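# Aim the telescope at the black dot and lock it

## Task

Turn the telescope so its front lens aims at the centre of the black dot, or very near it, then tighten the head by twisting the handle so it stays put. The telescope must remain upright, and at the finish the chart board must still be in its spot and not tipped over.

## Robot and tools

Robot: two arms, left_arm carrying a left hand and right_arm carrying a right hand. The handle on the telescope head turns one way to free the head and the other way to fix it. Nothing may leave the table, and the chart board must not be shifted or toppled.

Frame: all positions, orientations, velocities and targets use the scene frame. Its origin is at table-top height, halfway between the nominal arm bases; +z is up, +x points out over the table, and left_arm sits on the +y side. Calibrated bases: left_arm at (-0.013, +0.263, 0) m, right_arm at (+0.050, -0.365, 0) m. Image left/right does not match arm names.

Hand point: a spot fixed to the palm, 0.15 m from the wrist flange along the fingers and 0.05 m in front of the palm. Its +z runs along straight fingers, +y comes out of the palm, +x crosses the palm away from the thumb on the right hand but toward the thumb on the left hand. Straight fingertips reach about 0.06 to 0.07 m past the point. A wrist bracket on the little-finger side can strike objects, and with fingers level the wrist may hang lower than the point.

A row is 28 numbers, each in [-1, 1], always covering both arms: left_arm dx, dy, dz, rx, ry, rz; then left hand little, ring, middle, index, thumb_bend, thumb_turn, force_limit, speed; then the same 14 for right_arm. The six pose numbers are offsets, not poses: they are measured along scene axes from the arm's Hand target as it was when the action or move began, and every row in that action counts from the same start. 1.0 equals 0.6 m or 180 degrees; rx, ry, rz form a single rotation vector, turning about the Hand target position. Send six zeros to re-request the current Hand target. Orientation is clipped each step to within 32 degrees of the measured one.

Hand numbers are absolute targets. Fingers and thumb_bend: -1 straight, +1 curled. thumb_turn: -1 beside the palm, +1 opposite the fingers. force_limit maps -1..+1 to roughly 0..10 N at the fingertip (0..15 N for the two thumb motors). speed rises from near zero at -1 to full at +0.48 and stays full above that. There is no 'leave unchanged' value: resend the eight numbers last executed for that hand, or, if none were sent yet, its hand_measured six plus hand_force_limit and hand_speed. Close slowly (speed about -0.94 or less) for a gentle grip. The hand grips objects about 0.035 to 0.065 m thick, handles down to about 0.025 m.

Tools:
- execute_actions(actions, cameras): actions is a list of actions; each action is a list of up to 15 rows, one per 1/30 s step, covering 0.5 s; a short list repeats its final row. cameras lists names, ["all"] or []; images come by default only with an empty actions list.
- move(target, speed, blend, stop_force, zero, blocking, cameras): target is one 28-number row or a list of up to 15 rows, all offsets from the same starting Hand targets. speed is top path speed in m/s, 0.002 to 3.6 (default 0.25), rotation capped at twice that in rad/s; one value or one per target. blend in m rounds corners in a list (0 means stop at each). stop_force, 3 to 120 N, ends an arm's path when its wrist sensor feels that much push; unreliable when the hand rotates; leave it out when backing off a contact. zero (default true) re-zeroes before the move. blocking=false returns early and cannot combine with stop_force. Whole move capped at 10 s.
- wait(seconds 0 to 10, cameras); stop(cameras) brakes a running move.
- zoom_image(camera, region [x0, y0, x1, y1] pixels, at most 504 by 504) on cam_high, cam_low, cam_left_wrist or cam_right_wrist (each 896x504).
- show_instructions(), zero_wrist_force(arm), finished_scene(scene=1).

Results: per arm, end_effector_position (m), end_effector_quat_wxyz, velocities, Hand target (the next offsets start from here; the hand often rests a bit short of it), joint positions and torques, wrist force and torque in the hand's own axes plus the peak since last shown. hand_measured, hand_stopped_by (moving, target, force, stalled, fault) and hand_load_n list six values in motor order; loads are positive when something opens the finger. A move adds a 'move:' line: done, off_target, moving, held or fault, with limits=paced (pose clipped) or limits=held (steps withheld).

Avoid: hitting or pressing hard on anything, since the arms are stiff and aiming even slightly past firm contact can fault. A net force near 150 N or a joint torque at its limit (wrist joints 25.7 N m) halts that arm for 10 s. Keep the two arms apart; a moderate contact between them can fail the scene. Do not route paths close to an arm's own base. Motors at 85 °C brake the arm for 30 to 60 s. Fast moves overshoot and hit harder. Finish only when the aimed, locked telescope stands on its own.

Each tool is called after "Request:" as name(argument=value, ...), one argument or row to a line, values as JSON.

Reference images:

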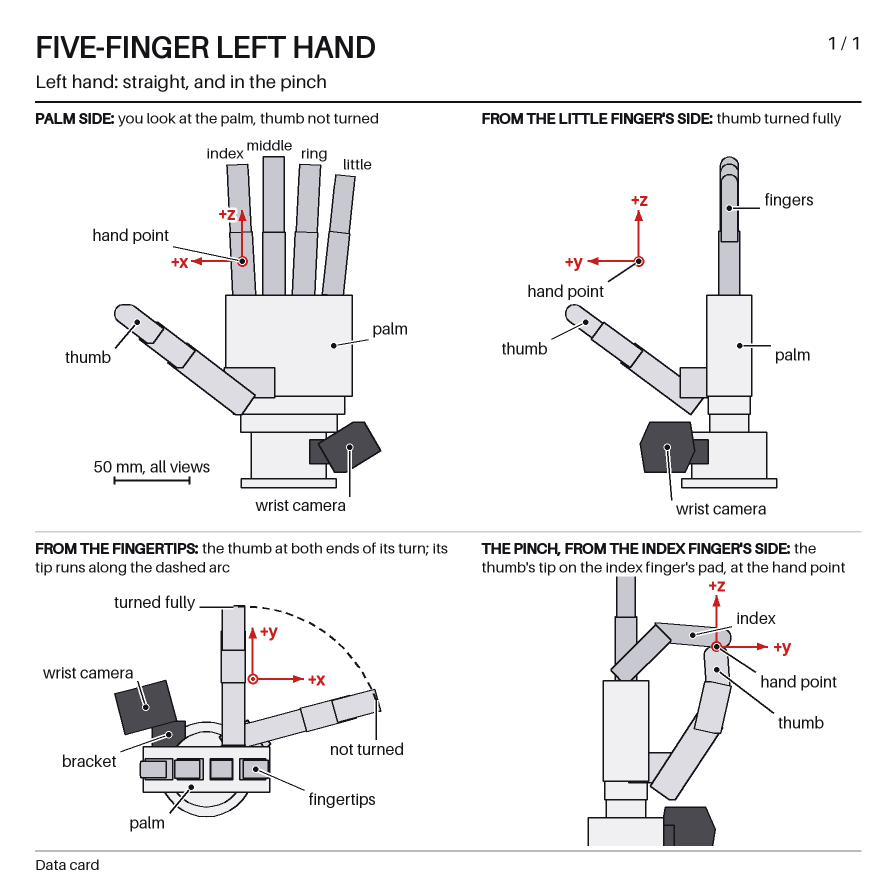

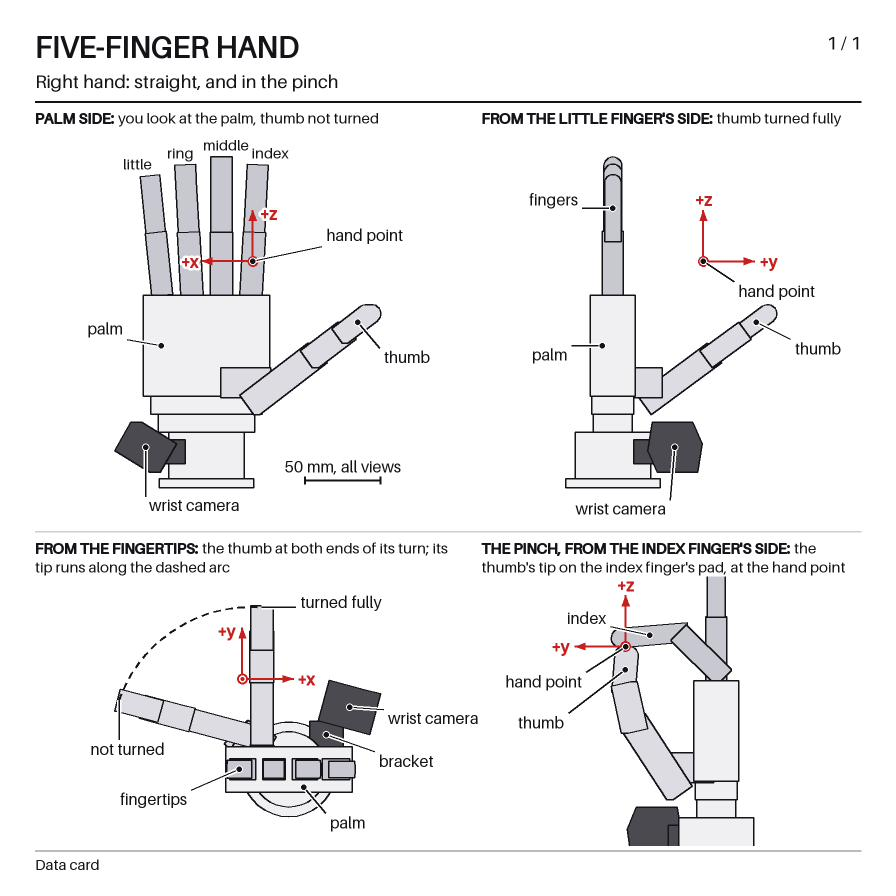

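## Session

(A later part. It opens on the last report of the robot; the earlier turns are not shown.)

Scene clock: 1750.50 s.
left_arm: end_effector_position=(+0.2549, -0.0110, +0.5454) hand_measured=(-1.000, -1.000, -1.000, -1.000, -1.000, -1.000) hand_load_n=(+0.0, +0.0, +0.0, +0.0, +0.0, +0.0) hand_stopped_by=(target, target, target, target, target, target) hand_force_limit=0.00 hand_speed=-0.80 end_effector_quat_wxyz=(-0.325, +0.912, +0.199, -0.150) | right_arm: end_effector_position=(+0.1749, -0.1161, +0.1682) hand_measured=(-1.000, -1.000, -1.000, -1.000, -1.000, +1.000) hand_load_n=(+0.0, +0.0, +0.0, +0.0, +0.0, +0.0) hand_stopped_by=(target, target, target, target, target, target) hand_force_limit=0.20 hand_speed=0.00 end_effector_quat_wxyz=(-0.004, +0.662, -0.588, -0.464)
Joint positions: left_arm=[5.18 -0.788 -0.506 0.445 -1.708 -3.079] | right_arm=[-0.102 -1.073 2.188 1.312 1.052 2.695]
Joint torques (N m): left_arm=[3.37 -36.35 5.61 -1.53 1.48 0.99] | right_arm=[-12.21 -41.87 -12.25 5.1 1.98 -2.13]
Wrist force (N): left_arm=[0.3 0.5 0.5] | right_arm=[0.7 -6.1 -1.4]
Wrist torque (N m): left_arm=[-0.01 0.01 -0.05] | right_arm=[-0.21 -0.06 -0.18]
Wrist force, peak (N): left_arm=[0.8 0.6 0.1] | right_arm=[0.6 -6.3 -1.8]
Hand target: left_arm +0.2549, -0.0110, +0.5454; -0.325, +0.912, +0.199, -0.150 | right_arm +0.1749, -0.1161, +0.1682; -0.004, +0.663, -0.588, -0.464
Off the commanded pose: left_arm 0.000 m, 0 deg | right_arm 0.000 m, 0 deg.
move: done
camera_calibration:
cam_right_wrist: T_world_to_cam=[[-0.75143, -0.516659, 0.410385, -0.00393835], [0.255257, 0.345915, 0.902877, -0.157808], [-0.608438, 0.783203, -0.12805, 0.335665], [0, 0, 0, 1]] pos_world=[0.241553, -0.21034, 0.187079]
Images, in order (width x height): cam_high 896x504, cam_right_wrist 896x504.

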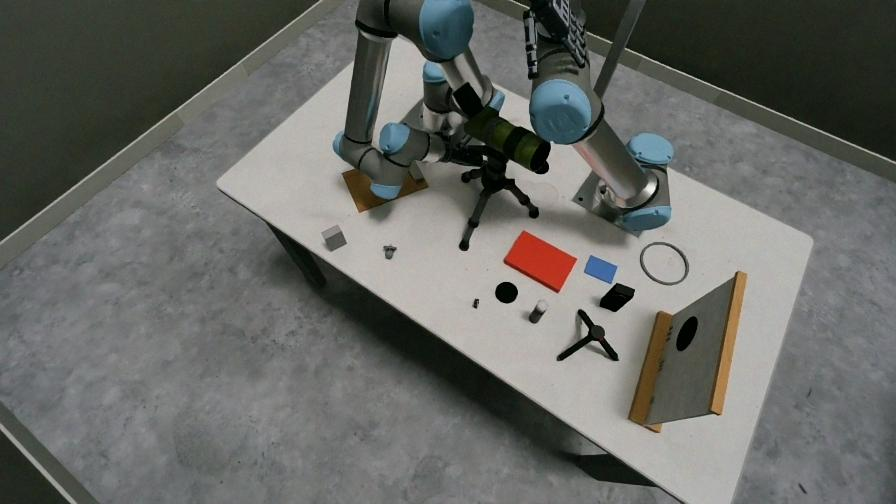

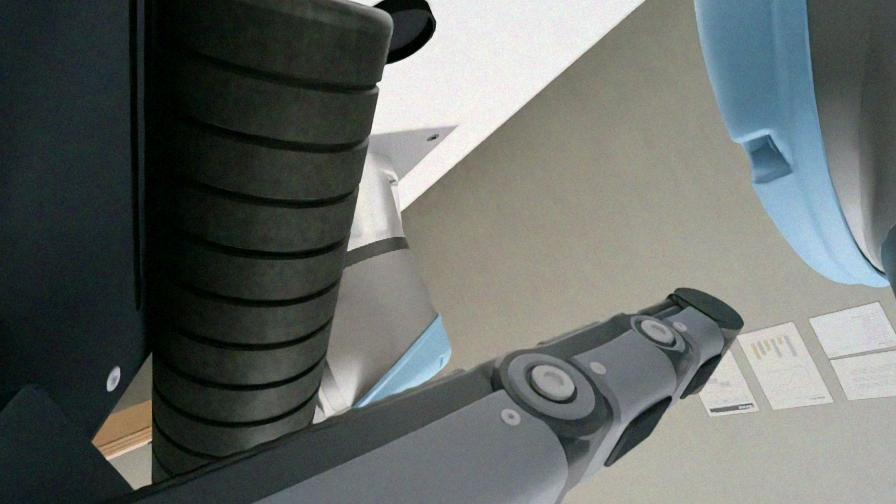

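Request:
move(
  target=[0,0,0,0,0,0,-1,-1,-1,-1,-1,-1,0,-0.8,0.0045,0.0016,-0.0029,0,0,0,-1,-1,-1,-1,-1,1,0.2,0],
  speed=0.02,
)

Request:
execute_actions(
  actions=[
    [[0,0,0,0,0,0,-1,-1,-1,-1,-1,-1,0,-0.8,0,0,0,0,0,0,0.99,0.99,0.99,0.99,-1,1,-0.4,-0.3]],
    [[0,0,0,0,0,0,-1,-1,-1,-1,-1,-1,0,-0.8,0,0,0,0,0,0,0.99,0.99,0.99,0.99,-1,1,-0.4,-0.3]],
    [[0,0,0,0,0,0,-1,-1,-1,-1,-1,-1,0,-0.8,0,0,0,0,0,0,0.99,0.99,0.99,0.99,-1,1,-0.4,-0.3]],
  ],
  cameras=["cam_right_wrist"],
)

Scene clock: 1756.20 s.
left_arm: end_effector_position=(+0.2549, -0.0110, +0.5454) hand_measured=(-1.000, -1.000, -1.000, -1.000, -1.000, -1.000) hand_load_n=(+0.0, +0.0, +0.0, +0.0, +0.0, +0.0) hand_stopped_by=(target, target, target, target, target, target) hand_force_limit=0.00 hand_speed=-0.80 end_effector_quat_wxyz=(-0.325, +0.912, +0.199, -0.150) | right_arm: end_effector_position=(+0.1776, -0.1151, +0.1664) hand_measured=(-1.000, -1.000, -1.000, -1.000, -1.000, +1.000) hand_load_n=(+0.0, +0.0, +0.0, +0.0, +0.0, +0.0) hand_stopped_by=(target, target, target, target, target, target) hand_force_limit=0.20 hand_speed=0.00 end_effector_quat_wxyz=(-0.004, +0.663, -0.588, -0.464)
Joint positions: left_arm=[5.18 -0.788 -0.506 0.445 -1.708 -3.079] | right_arm=[-0.098 -1.064 2.179 1.311 1.049 2.698]
Joint torques (N m): left_arm=[3.84 -34.81 4.52 -2.13 1.45 1.07] | right_arm=[6.7 -25.39 -4.5 1.01 -2.44 1.35]
Wrist force (N): left_arm=[0.8 0.3 0.2] | right_arm=[0.3 -1.1 -0.6]
Wrist torque (N m): left_arm=[-0.03 -0.08 -0.02] | right_arm=[-0.07 -0.04 -0.18]
Wrist force, peak (N): left_arm=[1.0 0.4 0.4] | right_arm=[0.2 -6.4 -1.5]
Hand target: left_arm +0.2549, -0.0110, +0.5454; -0.325, +0.912, +0.199, -0.150 | right_arm +0.1776, -0.1151, +0.1664; -0.004, +0.663, -0.588, -0.464
Off the commanded pose: left_arm 0.000 m, 0 deg | right_arm 0.000 m, 0 deg.
move: done

Scene clock: 1757.90 s.
left_arm: end_effector_position=(+0.2549, -0.0110, +0.5454) hand_measured=(-1.000, -1.000, -1.000, -1.000, -1.000, -1.000) hand_load_n=(+0.0, +0.0, +0.0, +0.0, +0.0, +0.0) hand_stopped_by=(target, target, target, target, target, target) hand_force_limit=0.00 hand_speed=-0.80 end_effector_quat_wxyz=(-0.325, +0.912, +0.199, -0.150) | right_arm: end_effector_position=(+0.1775, -0.1151, +0.1664) hand_measured=(+0.990, +0.862, +0.924, +0.926, -1.000, +1.000) hand_load_n=(+0.0, +0.0, +8.5, +3.5, +0.0, -0.5) hand_stopped_by=(target, force, force, force, target, target) hand_force_limit=-0.40 hand_speed=-0.30 end_effector_quat_wxyz=(-0.004, +0.663, -0.588, -0.464)
Joint positions: left_arm=[5.18 -0.788 -0.506 0.445 -1.708 -3.079] | right_arm=[-0.098 -1.065 2.179 1.311 1.049 2.698]
Joint torques (N m): left_arm=[4.27 -35.68 5.07 -1.92 1.54 1.27] | right_arm=[-11.13 -40.98 -5.33 5.35 0.36 -1.11]
Wrist force (N): left_arm=[0.3 0.6 0.3] | right_arm=[3.0 -3.2 3.0]
Wrist torque (N m): left_arm=[0.02 0.01 -0.07] | right_arm=[-0.13 -0.12 -0.47]
Wrist force, peak (N): left_arm=[0.9 0.3 0.5] | right_arm=[2.8 -3.7 3.2]
Hand target: left_arm +0.2549, -0.0110, +0.5454; -0.325, +0.912, +0.199, -0.150 | right_arm +0.1776, -0.1151, +0.1664; -0.004, +0.663, -0.588, -0.464
Off the commanded pose: left_arm 0.000 m, 0 deg | right_arm 0.000 m, 0 deg.
Step readings (end_effector_position of left_arm | right_arm):
0: (+0.2549, -0.0110, +0.5454) | (+0.1776, -0.1151, +0.1664)
1: (+0.2549, -0.0110, +0.5454) | (+0.1776, -0.1151, +0.1664)
2: (+0.2549, -0.0110, +0.5454) | (+0.1776, -0.1151, +0.1664)
4: (+0.2549, -0.0110, +0.5454) | (+0.1776, -0.1151, +0.1664)
8: (+0.2549, -0.0110, +0.5454) | (+0.1776, -0.1151, +0.1664)
15: (+0.2549, -0.0110, +0.5454) | (+0.1775, -0.1151, +0.1664)
16: (+0.2549, -0.0110, +0.5454) | (+0.1775, -0.1151, +0.1664)
17: (+0.2549, -0.0110, +0.5454) | (+0.1775, -0.1151, +0.1664)
19: (+0.2549, -0.0110, +0.5454) | (+0.1775, -0.1151, +0.1664)
23: (+0.2549, -0.0110, +0.5454) | (+0.1775, -0.1151, +0.1664)
30: (+0.2549, -0.0110, +0.5454) | (+0.1775, -0.1151, +0.1664)
31: (+0.2549, -0.0110, +0.5454) | (+0.1775, -0.1151, +0.1664)
32: (+0.2549, -0.0110, +0.5454) | (+0.1775, -0.1151, +0.1664)
34: (+0.2549, -0.0110, +0.5454) | (+0.1775, -0.1151, +0.1664)
38: (+0.2549, -0.0110, +0.5454) | (+0.1775, -0.1151, +0.1664)
45: (+0.2549, -0.0110, +0.5454) | (+0.1775, -0.1151, +0.1664)
camera_calibration:
cam_right_wrist: T_world_to_cam=[[-0.751449, -0.516685, 0.410318, -0.000683617], [0.255201, 0.345875, 0.902908, -0.157308], [-0.608438, 0.783203, -0.12805, 0.336306], [0, 0, 0, 1]] pos_world=[0.244253, -0.20934, 0.185379]
Images, in order (width x height): cam_right_wrist 896x504.

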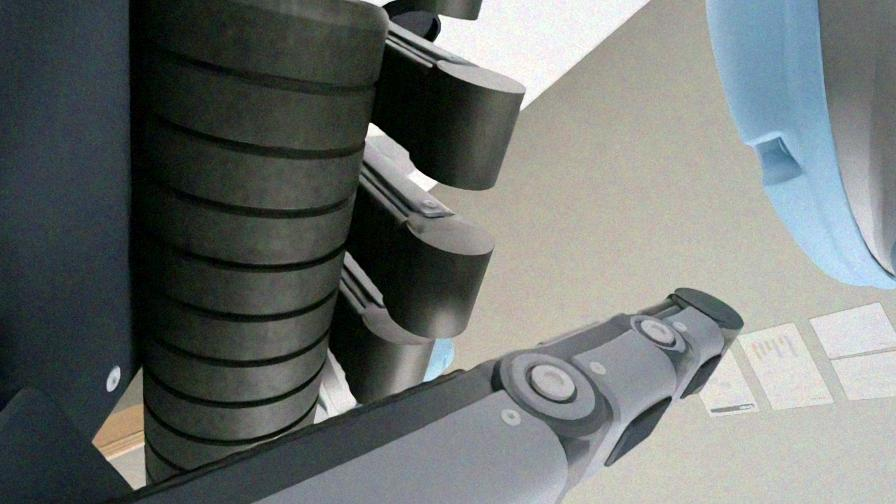

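Request:
execute_actions(
  actions=[
    [[0,0,0,0,0,0,-1,-1,-1,-1,-1,-1,0,-0.8,0,0,0,0,0,0,1,1,1,1,-1,1,0.2,-0.5]],
    [[0,0,0,0,0,0,-1,-1,-1,-1,-1,-1,0,-0.8,0,0,0,0,0,0,1,1,1,1,0.99,1,0.2,0]],
    [[0,0,0,0,0,0,-1,-1,-1,-1,-1,-1,0,-0.8,0,0,0,0,0,0,1,1,1,1,0.99,1,0.2,0]],
  ],
  cameras=["cam_high"],
)

Request:
zoom_image(
  camera="cam_high",
  region=[430, 80, 570, 260],
)

Scene clock: 1764.63 s.
left_arm: end_effector_position=(+0.2549, -0.0110, +0.5454) hand_measured=(-1.000, -1.000, -1.000, -1.000, -1.000, -1.000) hand_load_n=(+0.0, +0.0, +0.0, -0.5, +0.0, +0.0) hand_stopped_by=(target, target, target, target, target, target) hand_force_limit=0.00 hand_speed=-0.80 end_effector_quat_wxyz=(-0.325, +0.912, +0.199, -0.150) | right_arm: end_effector_position=(+0.1776, -0.1151, +0.1664) hand_measured=(+1.000, +0.940, +0.924, +0.952, -0.446, +1.000) hand_load_n=(+0.0, +15.5, +2.0, +11.5, +13.0, +3.0) hand_stopped_by=(target, force, force, force, force, target) hand_force_limit=0.20 hand_speed=0.00 end_effector_quat_wxyz=(-0.004, +0.663, -0.588, -0.464)
Joint positions: left_arm=[5.18 -0.788 -0.506 0.445 -1.708 -3.079] | right_arm=[-0.098 -1.065 2.179 1.311 1.049 2.698]
Joint torques (N m): left_arm=[4.49 -34.28 4.44 -1.98 1.58 1.13] | right_arm=[-11.89 -30.07 -14.46 5.07 -2.81 0.8]
Wrist force (N): left_arm=[0.6 0.4 0.0] | right_arm=[2.2 -0.2 2.8]
Wrist torque (N m): left_arm=[0.00 -0.05 -0.04] | right_arm=[0.11 -0.22 -0.54]
Wrist force, peak (N): left_arm=[0.6 0.7 0.5] | right_arm=[3.0 -3.5 3.2]
Hand target: left_arm +0.2549, -0.0110, +0.5454; -0.325, +0.912, +0.199, -0.150 | right_arm +0.1776, -0.1151, +0.1664; -0.004, +0.663, -0.588, -0.464
Off the commanded pose: left_arm 0.000 m, 0 deg | right_arm 0.000 m, 0 deg.
Step readings (end_effector_position of left_arm | right_arm):
0: (+0.2549, -0.0110, +0.5454) | (+0.1776, -0.1151, +0.1664)
1: (+0.2549, -0.0110, +0.5454) | (+0.1776, -0.1151, +0.1664)
2: (+0.2549, -0.0110, +0.5454) | (+0.1776, -0.1151, +0.1664)
4: (+0.2549, -0.0110, +0.5454) | (+0.1776, -0.1151, +0.1664)
8: (+0.2549, -0.0110, +0.5454) | (+0.1776, -0.1151, +0.1664)
15: (+0.2549, -0.0110, +0.5454) | (+0.1776, -0.1151, +0.1664)
16: (+0.2549, -0.0110, +0.5454) | (+0.1776, -0.1151, +0.1664)
17: (+0.2549, -0.0110, +0.5454) | (+0.1776, -0.1151, +0.1664)
19: (+0.2549, -0.0110, +0.5454) | (+0.1776, -0.1151, +0.1664)
23: (+0.2549, -0.0110, +0.5454) | (+0.1776, -0.1151, +0.1664)
30: (+0.2549, -0.0110, +0.5454) | (+0.1776, -0.1151, +0.1664)
31: (+0.2549, -0.0110, +0.5454) | (+0.1776, -0.1151, +0.1664)
32: (+0.2549, -0.0110, +0.5454) | (+0.1776, -0.1151, +0.1664)
34: (+0.2549, -0.0110, +0.5454) | (+0.1776, -0.1151, +0.1664)
38: (+0.2549, -0.0110, +0.5454) | (+0.1776, -0.1151, +0.1664)
45: (+0.2549, -0.0110, +0.5454) | (+0.1776, -0.1151, +0.1664)
Images, in order (width x height): cam_high 896x504.

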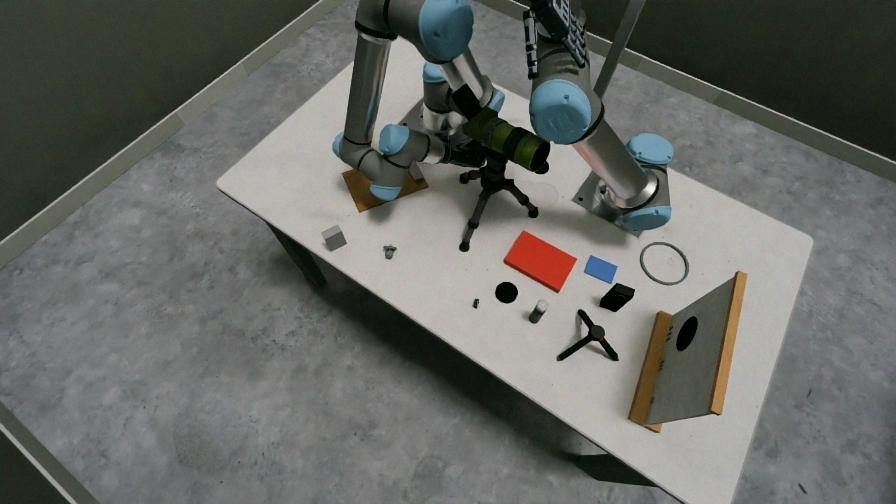

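Scaled by 2.800.

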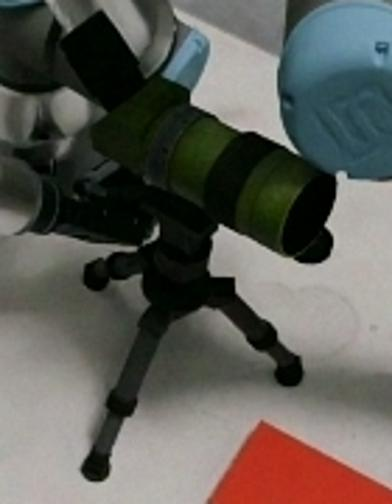

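Request:
move(
  target=[0,0,0,0,0,0,-1,-1,-1,-1,-1,-1,0,-0.8,0.0028,0.0077,-0.0102,-0.0068,-0.0431,-0.0344,1,1,1,1,0.99,1,0.2,0],
  speed=0.1,
  cameras=["cam_high"],
)

Request:
zoom_image(
  camera="cam_high",
  region=[430, 80, 570, 260],
)

Scene clock: 1787.20 s.
left_arm: end_effector_position=(+0.2549, -0.0110, +0.5454) hand_measured=(-1.000, -1.000, -1.000, -1.000, -1.000, -1.000) hand_load_n=(+0.0, +0.0, +0.0, +0.0, +0.0, +0.0) hand_stopped_by=(target, target, target, target, target, target) hand_force_limit=0.00 hand_speed=-0.80 end_effector_quat_wxyz=(-0.325, +0.912, +0.199, -0.150) | right_arm: end_effector_position=(+0.1793, -0.1105, +0.1604) hand_measured=(+1.000, +0.940, +0.924, +0.952, -0.446, +1.000) hand_load_n=(+0.0, +14.5, +2.0, +9.0, +13.0, +3.5) hand_stopped_by=(target, force, force, force, force, target) hand_force_limit=0.20 hand_speed=0.00 end_effector_quat_wxyz=(-0.062, +0.660, -0.626, -0.411) end_effector_velocity=(+0.000, +0.000, +0.000) end_effector_angular_velocity=(+0.001, +0.004, +0.005)
Joint positions: left_arm=[5.18 -0.788 -0.506 0.445 -1.708 -3.079] | right_arm=[-0.152 -1.183 2.234 1.211 1.016 2.749]
Joint velocities: left_arm=[within noise] | right_arm=[0.002 0.005 -0.002 0.004 0.002 -0.003]
Joint torques (N m): left_arm=[3.16 -36.92 4.42 -1.88 1.51 1.06] | right_arm=[13.81 -12.37 -15.59 6.25 0.96 -2.44]
Wrist force (N): left_arm=[0.3 0.0 0.5] | right_arm=[4.8 -5.3 4.7]
Wrist torque (N m): left_arm=[-0.08 0.00 -0.04] | right_arm=[-0.54 -0.35 0.34]
Wrist force, peak (N): left_arm=[0.7 0.8 0.4] | right_arm=[5.3 -6.7 5.2]
Hand target: left_arm +0.2549, -0.0110, +0.5454; -0.325, +0.912, +0.199, -0.150 | right_arm +0.1792, -0.1105, +0.1603; -0.061, +0.660, -0.626, -0.411
Off the commanded pose: left_arm 0.000 m, 0 deg | right_arm 0.000 m, 0 deg.
move: done
Images, in order (width x height): cam_high 896x504.

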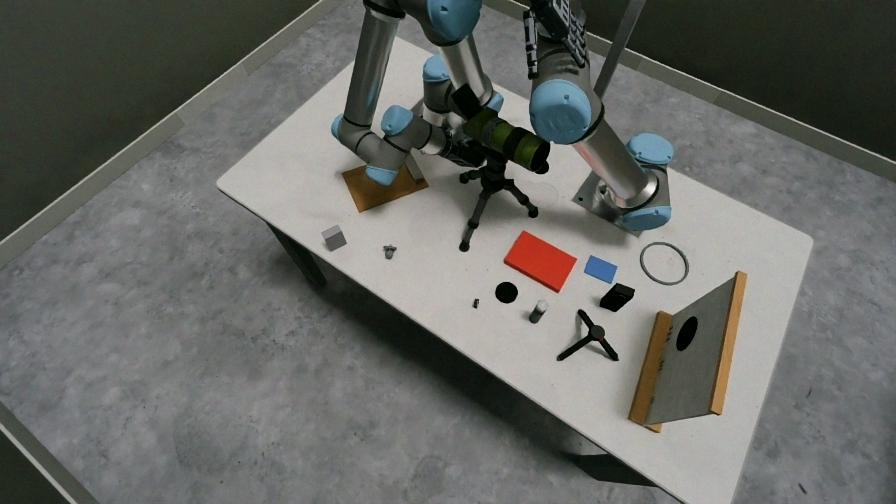

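Scaled by 2.800.

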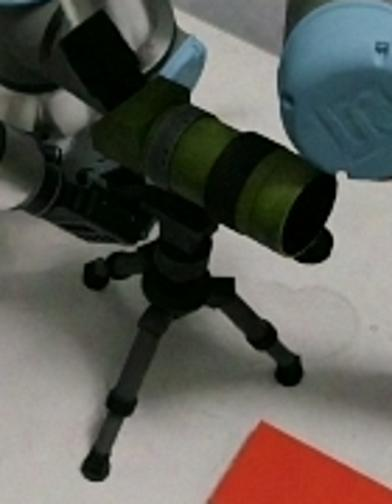

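Request:
move(
  target=[0,0,0,0,0,0,-1,-1,-1,-1,-1,-1,0,-0.8,0.005,0.0068,-0.0097,-0.0068,-0.0431,-0.0344,1,1,1,1,0.99,1,0.2,0],
  speed=0.1,
  cameras=["cam_high","cam_low"],
)

Request:
zoom_image(
  camera="cam_high",
  region=[430, 80, 570, 260],
)

Request:
zoom_image(
  camera="cam_low",
  region=[350, 60, 550, 260],
)

Scene clock: 1794.33 s.
left_arm: end_effector_position=(+0.2549, -0.0110, +0.5454) hand_measured=(-1.000, -1.000, -1.000, -1.000, -1.000, -1.000) hand_load_n=(+0.0, +0.0, +0.0, +0.0, +0.0, +0.0) hand_stopped_by=(target, target, target, target, target, target) hand_force_limit=0.00 hand_speed=-0.80 end_effector_quat_wxyz=(-0.325, +0.912, +0.199, -0.150) | right_arm: end_effector_position=(+0.1823, -0.1064, +0.1545) hand_measured=(+1.000, +0.940, +0.924, +0.952, -0.446, +1.000) hand_load_n=(+0.0, +14.0, +2.0, +10.0, +13.0, +3.0) hand_stopped_by=(target, force, force, force, force, target) hand_force_limit=0.20 hand_speed=0.00 end_effector_quat_wxyz=(-0.119, +0.652, -0.660, -0.355)
Joint positions: left_arm=[5.18 -0.788 -0.506 0.445 -1.708 -3.079] | right_arm=[-0.207 -1.31 2.294 1.114 0.984 2.8]
Joint torques (N m): left_arm=[4.82 -35.97 5.53 -2.13 1.39 1.24] | right_arm=[12.28 -8.82 -17.11 6.38 0.06 -2.4]
Wrist force (N): left_arm=[0.3 0.5 0.4] | right_arm=[5.9 -4.5 5.5]
Wrist torque (N m): left_arm=[0.00 0.00 -0.07] | right_arm=[-0.48 -0.09 0.41]
Wrist force, peak (N): left_arm=[0.8 0.8 0.2] | right_arm=[5.4 -6.6 6.0]
Hand target: left_arm +0.2549, -0.0110, +0.5454; -0.325, +0.912, +0.199, -0.150 | right_arm +0.1822, -0.1064, +0.1545; -0.119, +0.652, -0.660, -0.355
Off the commanded pose: left_arm 0.000 m, 0 deg | right_arm 0.000 m, 0 deg.
move: done
Images, in order (width x height): cam_high 896x504, cam_low 896x504.

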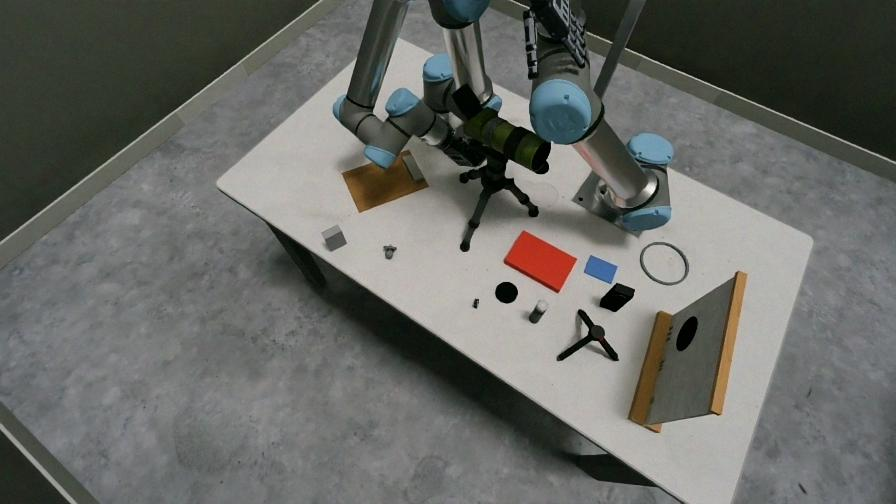

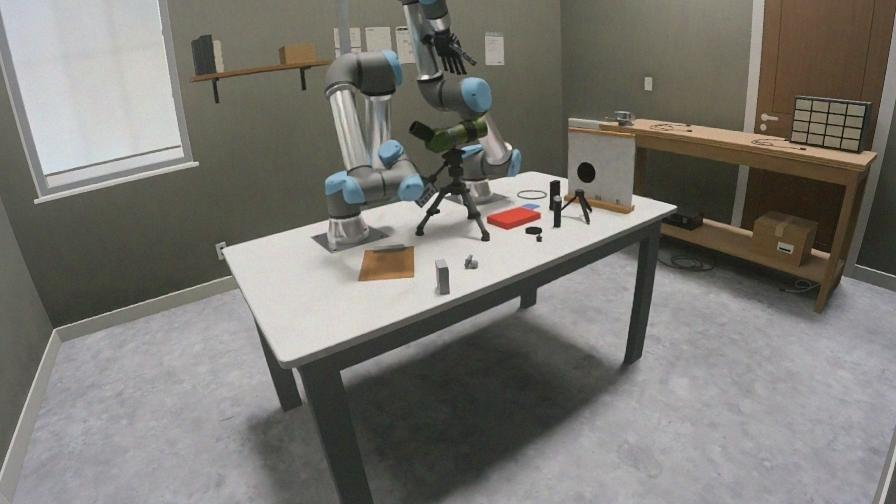

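Scaled by 2.800.

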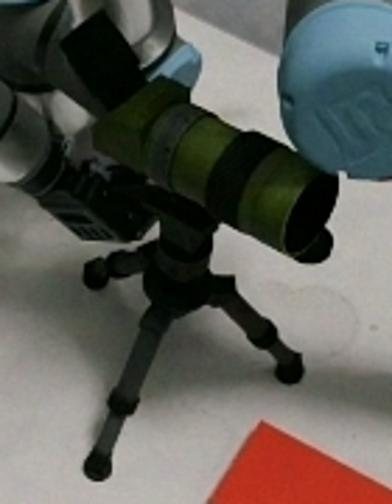

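Scaled by 2.520.

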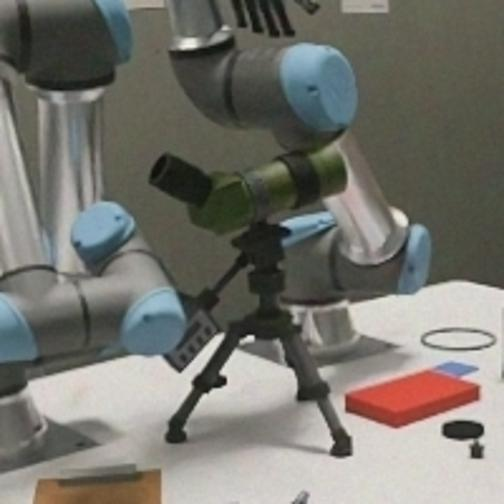

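Request:
move(
  target=[0,0,0,0,0,0,-1,-1,-1,-1,-1,-1,0,-0.8,0.007,0.0062,-0.009,-0.0068,-0.0431,-0.0344,1,1,1,1,0.99,1,0.2,0],
  speed=0.1,
  cameras=["cam_high"],
)

Request:
zoom_image(
  camera="cam_high",
  region=[430, 80, 570, 260],
)

Scene clock: 1800.57 s.
left_arm: end_effector_position=(+0.2549, -0.0110, +0.5454) hand_measured=(-1.000, -1.000, -1.000, -1.000, -1.000, -1.000) hand_load_n=(+0.0, -0.5, +0.0, +0.0, +0.0, +0.0) hand_stopped_by=(target, target, target, target, target, target) hand_force_limit=0.00 hand_speed=-0.80 end_effector_quat_wxyz=(-0.325, +0.912, +0.199, -0.150) | right_arm: end_effector_position=(+0.1865, -0.1027, +0.1491) hand_measured=(+1.000, +0.940, +0.924, +0.952, -0.446, +1.000) hand_load_n=(+0.0, +13.5, +2.0, +11.0, +13.0, +3.0) hand_stopped_by=(target, force, force, force, force, target) hand_force_limit=0.20 hand_speed=0.00 end_effector_quat_wxyz=(+0.175, -0.639, +0.688, +0.296)
Joint positions: left_arm=[5.18 -0.788 -0.506 0.445 -1.708 -3.079] | right_arm=[-0.264 -1.449 2.359 1.022 0.955 2.851]
Joint torques (N m): left_arm=[4.18 -35.72 5.61 -2.36 1.48 1.18] | right_arm=[12.72 -3.94 -17.76 6.33 -0.28 -2.36]
Wrist force (N): left_arm=[0.4 0.5 0.4] | right_arm=[5.9 -3.5 5.7]
Wrist torque (N m): left_arm=[0.00 0.00 -0.05] | right_arm=[-0.40 0.16 0.33]
Wrist force, peak (N): left_arm=[1.0 0.4 0.1] | right_arm=[6.2 -5.7 6.8]
Hand target: left_arm +0.2549, -0.0110, +0.5454; -0.325, +0.912, +0.199, -0.150 | right_arm +0.1864, -0.1027, +0.1491; -0.175, +0.639, -0.688, -0.296
Off the commanded pose: left_arm 0.000 m, 0 deg | right_arm 0.000 m, 0 deg.
move: done
Images, in order (width x height): cam_high 896x504.

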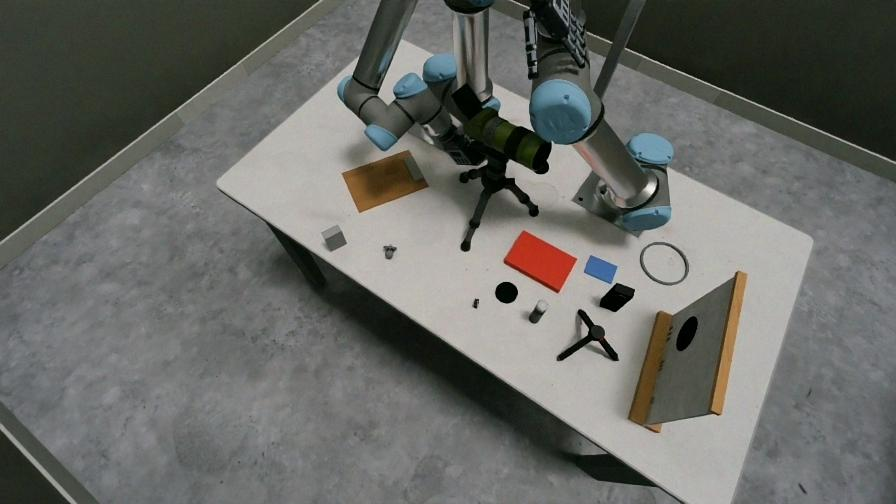

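Scaled by 2.800.

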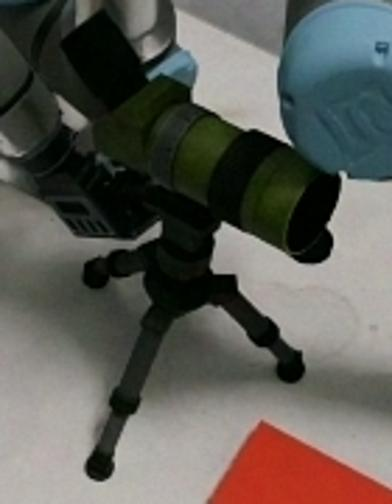

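Request:
move(
  target=[0,0,0,0,0,0,-1,-1,-1,-1,-1,-1,0,-0.8,-0.002,-0.0131,0.0102,-0.0274,0.0043,0,1,1,1,1,0.99,1,0.2,0],
  speed=0.06,
  cameras=["cam_high","cam_low"],
)

Request:
zoom_image(
  camera="cam_high",
  region=[430, 80, 570, 260],
)

Request:
zoom_image(
  camera="cam_low",
  region=[350, 60, 550, 260],
)

Scene clock: 1811.43 s.
left_arm: end_effector_position=(+0.2549, -0.0110, +0.5454) hand_measured=(-1.000, -1.000, -1.000, -1.000, -1.000, -1.000) hand_load_n=(+0.0, +0.0, +0.0, +0.0, +0.0, -0.5) hand_stopped_by=(target, target, target, target, target, target) hand_force_limit=0.00 hand_speed=-0.80 end_effector_quat_wxyz=(-0.325, +0.912, +0.199, -0.150) | right_arm: end_effector_position=(+0.1852, -0.1106, +0.1553) hand_measured=(+1.000, +0.940, +0.924, +0.952, -0.446, +1.000) hand_load_n=(+0.0, +14.5, +2.0, +10.0, +13.0, +3.0) hand_stopped_by=(target, force, force, force, force, target) hand_force_limit=0.20 hand_speed=0.00 end_effector_quat_wxyz=(+0.143, -0.644, +0.701, +0.270)
Joint positions: left_arm=[5.18 -0.788 -0.506 0.445 -1.708 -3.079] | right_arm=[-0.23 -1.498 2.32 1.064 1.026 2.923]
Joint torques (N m): left_arm=[3.69 -36.37 5.4 -2.29 1.44 1.1] | right_arm=[-11.72 -2.18 -3.59 1.76 -4.48 -2.08]
Wrist force (N): left_arm=[0.5 0.5 0.2] | right_arm=[5.6 -3.9 1.5]
Wrist torque (N m): left_arm=[0.01 -0.02 -0.05] | right_arm=[-0.23 -0.15 0.33]
Wrist force, peak (N): left_arm=[0.8 0.6 0.4] | right_arm=[6.5 -4.6 7.1]
Hand target: left_arm +0.2549, -0.0110, +0.5454; -0.325, +0.912, +0.199, -0.150 | right_arm +0.1852, -0.1106, +0.1552; -0.143, +0.644, -0.701, -0.270
Off the commanded pose: left_arm 0.000 m, 0 deg | right_arm 0.000 m, 0 deg.
move: done
Images, in order (width x height): cam_high 896x504, cam_low 896x504.

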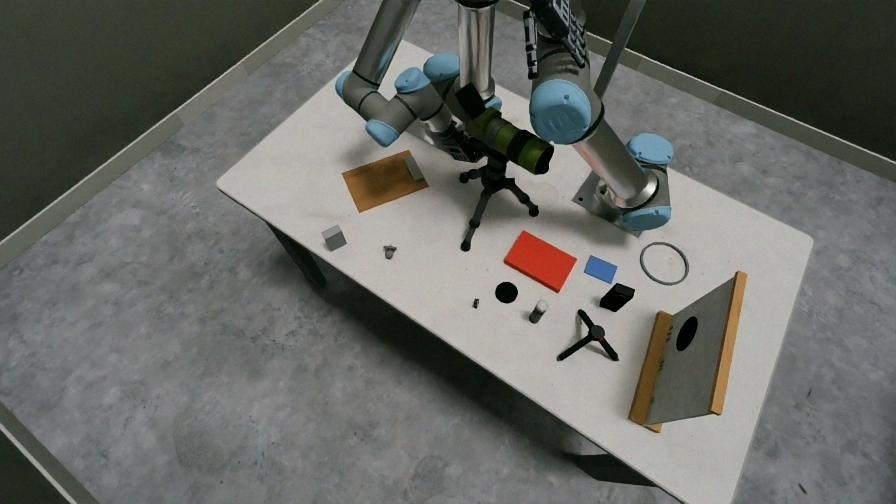

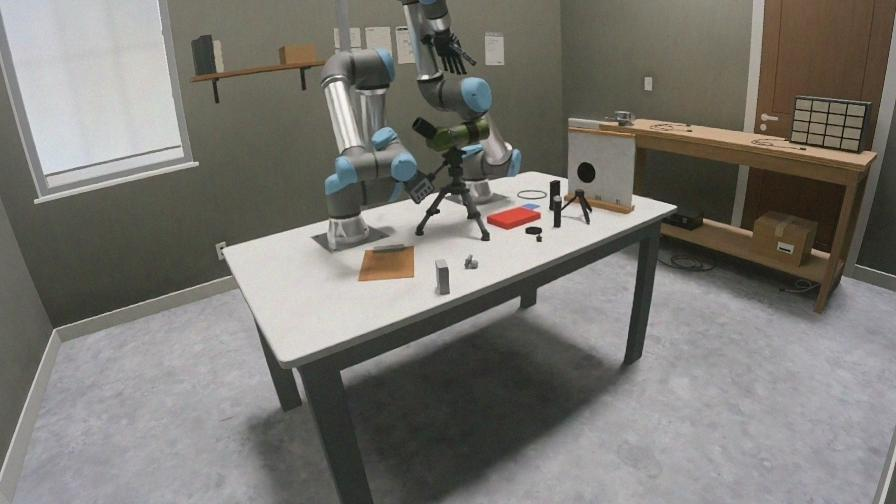

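Scaled by 2.800.

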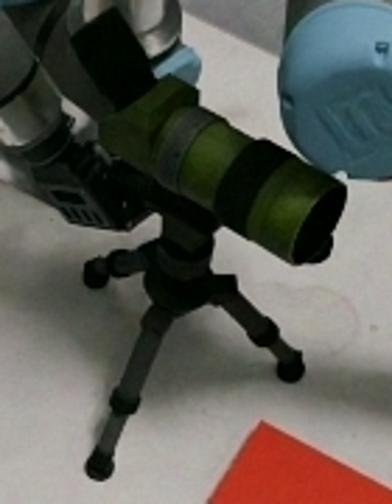

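Scaled by 2.520.

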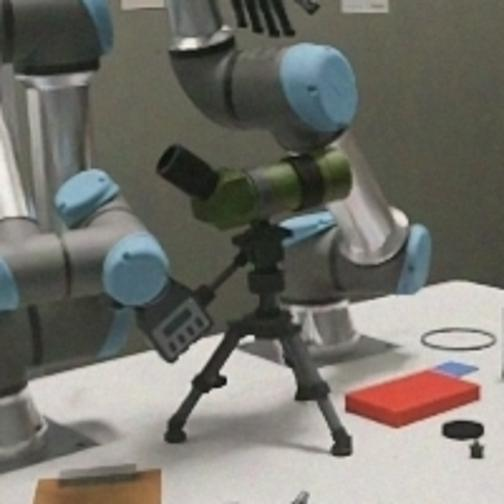

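Request:
move(
  target=[0,0,0,0,0,0,-1,-1,-1,-1,-1,-1,0,-0.8,-0.0035,-0.0223,0.0248,-0.0549,0.00867,0,1,1,1,1,0.99,1,0.2,0],
  speed=0.03,
  cameras=["cam_high","cam_low"],
)

Scene clock: 1840.80 s.
left_arm: end_effector_position=(+0.2549, -0.0110, +0.5454) hand_measured=(-1.000, -1.000, -1.000, -1.000, -1.000, -1.000) hand_load_n=(+0.0, +0.0, +0.0, +0.0, +0.0, +0.0) hand_stopped_by=(target, target, target, target, target, target) hand_force_limit=0.00 hand_speed=-0.80 end_effector_quat_wxyz=(-0.325, +0.912, +0.199, -0.150) | right_arm: end_effector_position=(+0.1831, -0.1240, +0.1702) hand_measured=(+1.000, +0.940, +0.924, +0.952, -0.446, +1.000) hand_load_n=(+0.0, +15.5, +2.0, +8.5, +13.0, +3.0) hand_stopped_by=(target, force, force, force, force, target) hand_force_limit=0.20 hand_speed=0.00 end_effector_quat_wxyz=(+0.077, -0.650, +0.724, +0.217)
Joint positions: left_arm=[5.18 -0.788 -0.506 0.445 -1.708 -3.079] | right_arm=[-0.139 -1.562 2.229 1.146 1.169 3.075]
Joint torques (N m): left_arm=[4.61 -35.82 4.89 -2.56 1.52 1.18] | right_arm=[-9.01 -15.04 -6.07 2.07 -2.41 -1.91]
Wrist force (N): left_arm=[0.8 0.5 0.3] | right_arm=[3.8 -3.0 -2.8]
Wrist torque (N m): left_arm=[0.00 -0.06 -0.03] | right_arm=[-0.08 -0.65 -0.05]
Wrist force, peak (N): left_arm=[0.8 0.5 0.6] | right_arm=[6.0 -3.4 0.8]
Hand target: left_arm +0.2549, -0.0110, +0.5454; -0.325, +0.912, +0.199, -0.150 | right_arm +0.1831, -0.1239, +0.1701; +0.077, -0.650, +0.724, +0.218
Off the commanded pose: left_arm 0.000 m, 0 deg | right_arm 0.000 m, 0 deg.
move: done
Images, in order (width x height): cam_high 896x504, cam_low 896x504.

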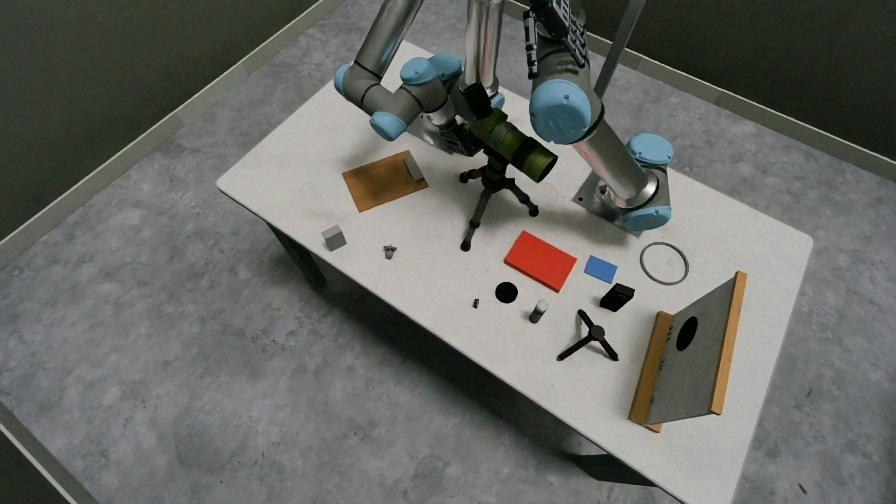

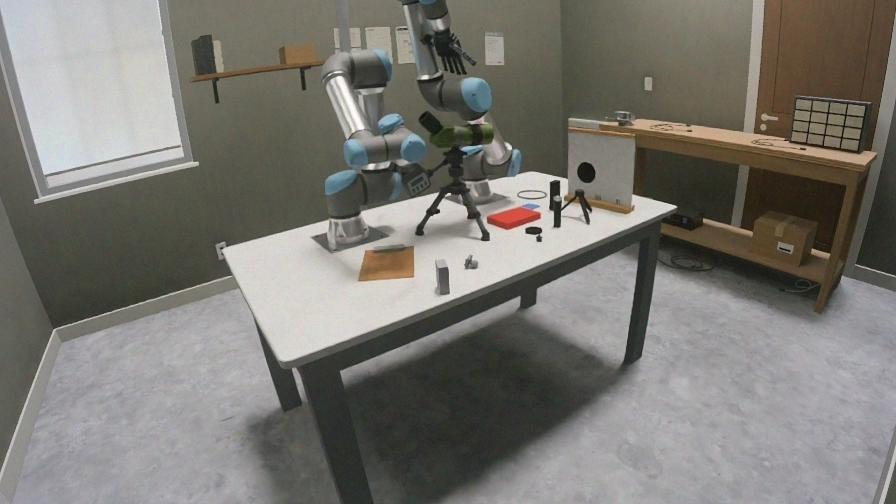

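Request:
move(
  target=[0,0,0,0,0,0,-1,-1,-1,-1,-1,-1,0,-0.8,-0.0028,-0.0177,0.0283,-0.0549,0.00867,0,1,1,1,1,0.99,1,0.2,0],
  speed=0.03,
  cameras=["cam_high","cam_low"],
)

Request:
zoom_image(
  camera="cam_high",
  region=[470, 100, 570, 200],
)

Request:
zoom_image(
  camera="cam_low",
  region=[400, 100, 500, 200],
)

Scene clock: 1852.87 s.
left_arm: end_effector_position=(+0.2549, -0.0110, +0.5454) hand_measured=(-1.000, -1.000, -1.000, -1.000, -1.000, -1.000) hand_load_n=(+0.0, +0.0, +0.0, +0.0, +0.0, -0.5) hand_stopped_by=(target, target, target, target, target, target) hand_force_limit=0.00 hand_speed=-0.80 end_effector_quat_wxyz=(-0.325, +0.912, +0.199, -0.150) | right_arm: end_effector_position=(+0.1814, -0.1346, +0.1871) hand_measured=(+1.000, +0.938, +0.924, +0.952, -0.446, +1.000) hand_load_n=(+0.0, +17.0, +1.5, +7.0, +13.0, +3.0) hand_stopped_by=(target, force, force, force, force, target) hand_force_limit=0.20 hand_speed=0.00 end_effector_quat_wxyz=(+0.011, -0.651, +0.741, +0.163)
Joint positions: left_arm=[5.18 -0.788 -0.506 0.445 -1.708 -3.079] | right_arm=[-0.025 -1.581 2.13 1.229 1.314 3.233]
Joint torques (N m): left_arm=[4.47 -34.56 4.67 -2.32 1.52 0.99] | right_arm=[-10.32 -24.58 -5.71 1.35 -1.9 -1.99]
Wrist force (N): left_arm=[0.4 0.2 0.3] | right_arm=[4.8 -1.9 -6.2]
Wrist torque (N m): left_arm=[-0.04 -0.02 -0.04] | right_arm=[0.10 -1.03 0.00]
Wrist force, peak (N): left_arm=[1.2 0.3 0.2] | right_arm=[4.5 -2.3 -7.1]
Hand target: left_arm +0.2549, -0.0110, +0.5454; -0.325, +0.912, +0.199, -0.150 | right_arm +0.1815, -0.1346, +0.1871; +0.011, -0.651, +0.741, +0.163
Off the commanded pose: left_arm 0.000 m, 0 deg | right_arm 0.000 m, 0 deg.
move: done
Images, in order (width x height): cam_high 896x504, cam_low 896x504.

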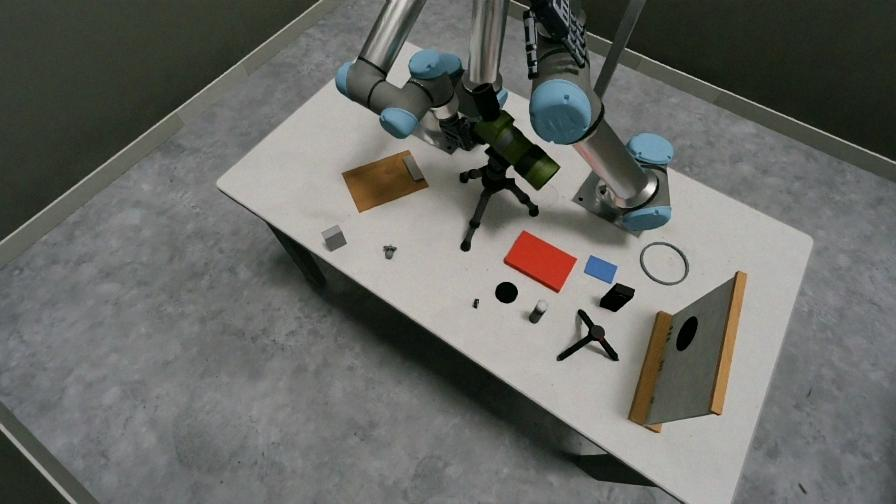

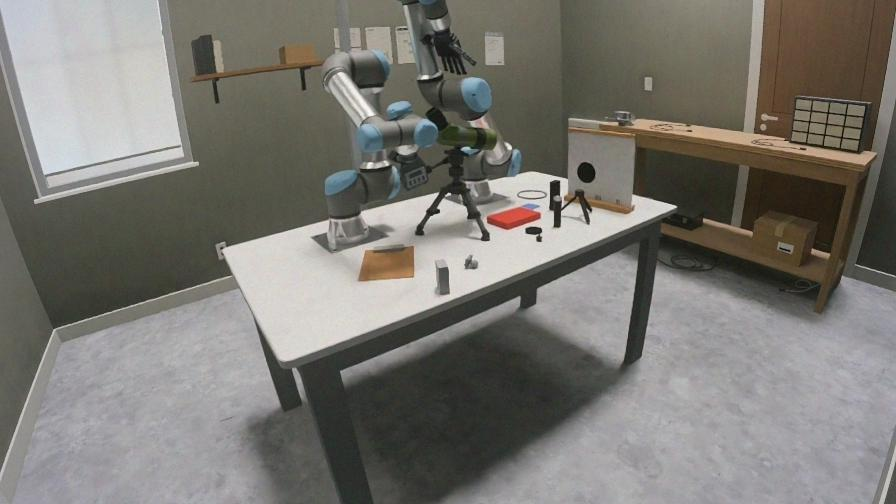

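Scaled by 5.040.

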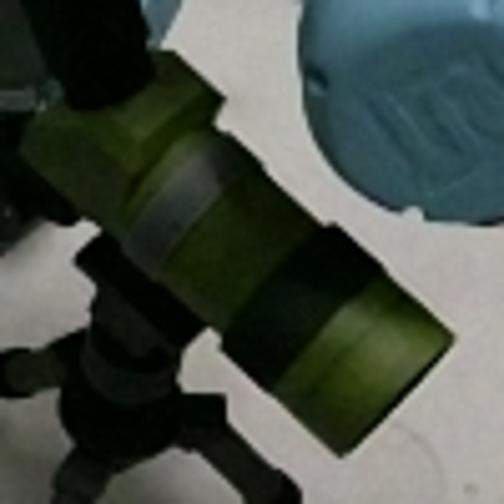

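Scaled by 5.040.

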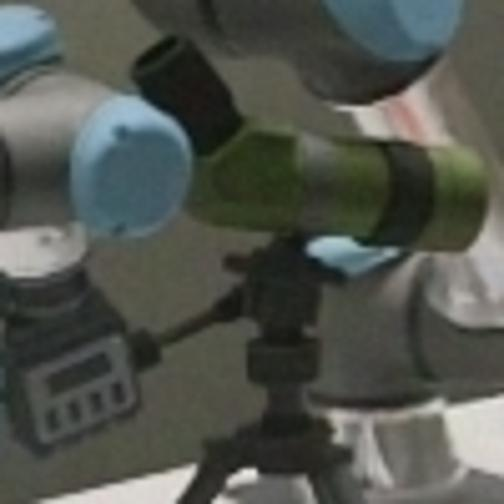

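Request:
zoom_image(
  camera="cam_low",
  region=[440, 115, 510, 185],
)

Request:
zoom_image(
  camera="cam_low",
  region=[400, 140, 460, 200],
)

Scaled by 7.200.

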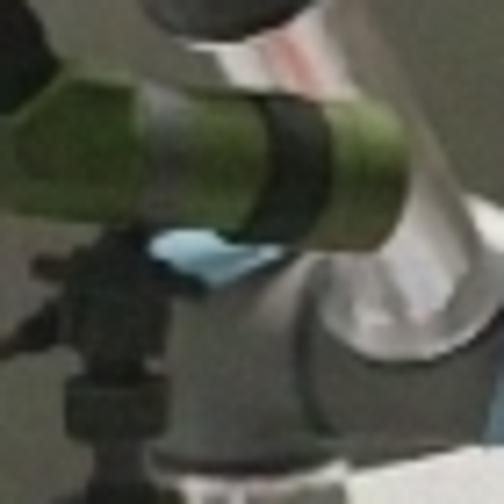

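Scaled by 8.400.

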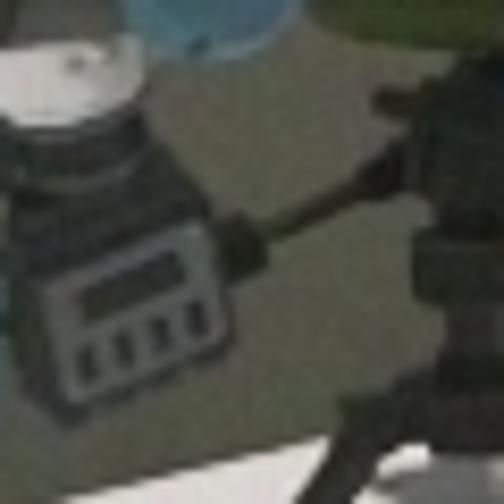

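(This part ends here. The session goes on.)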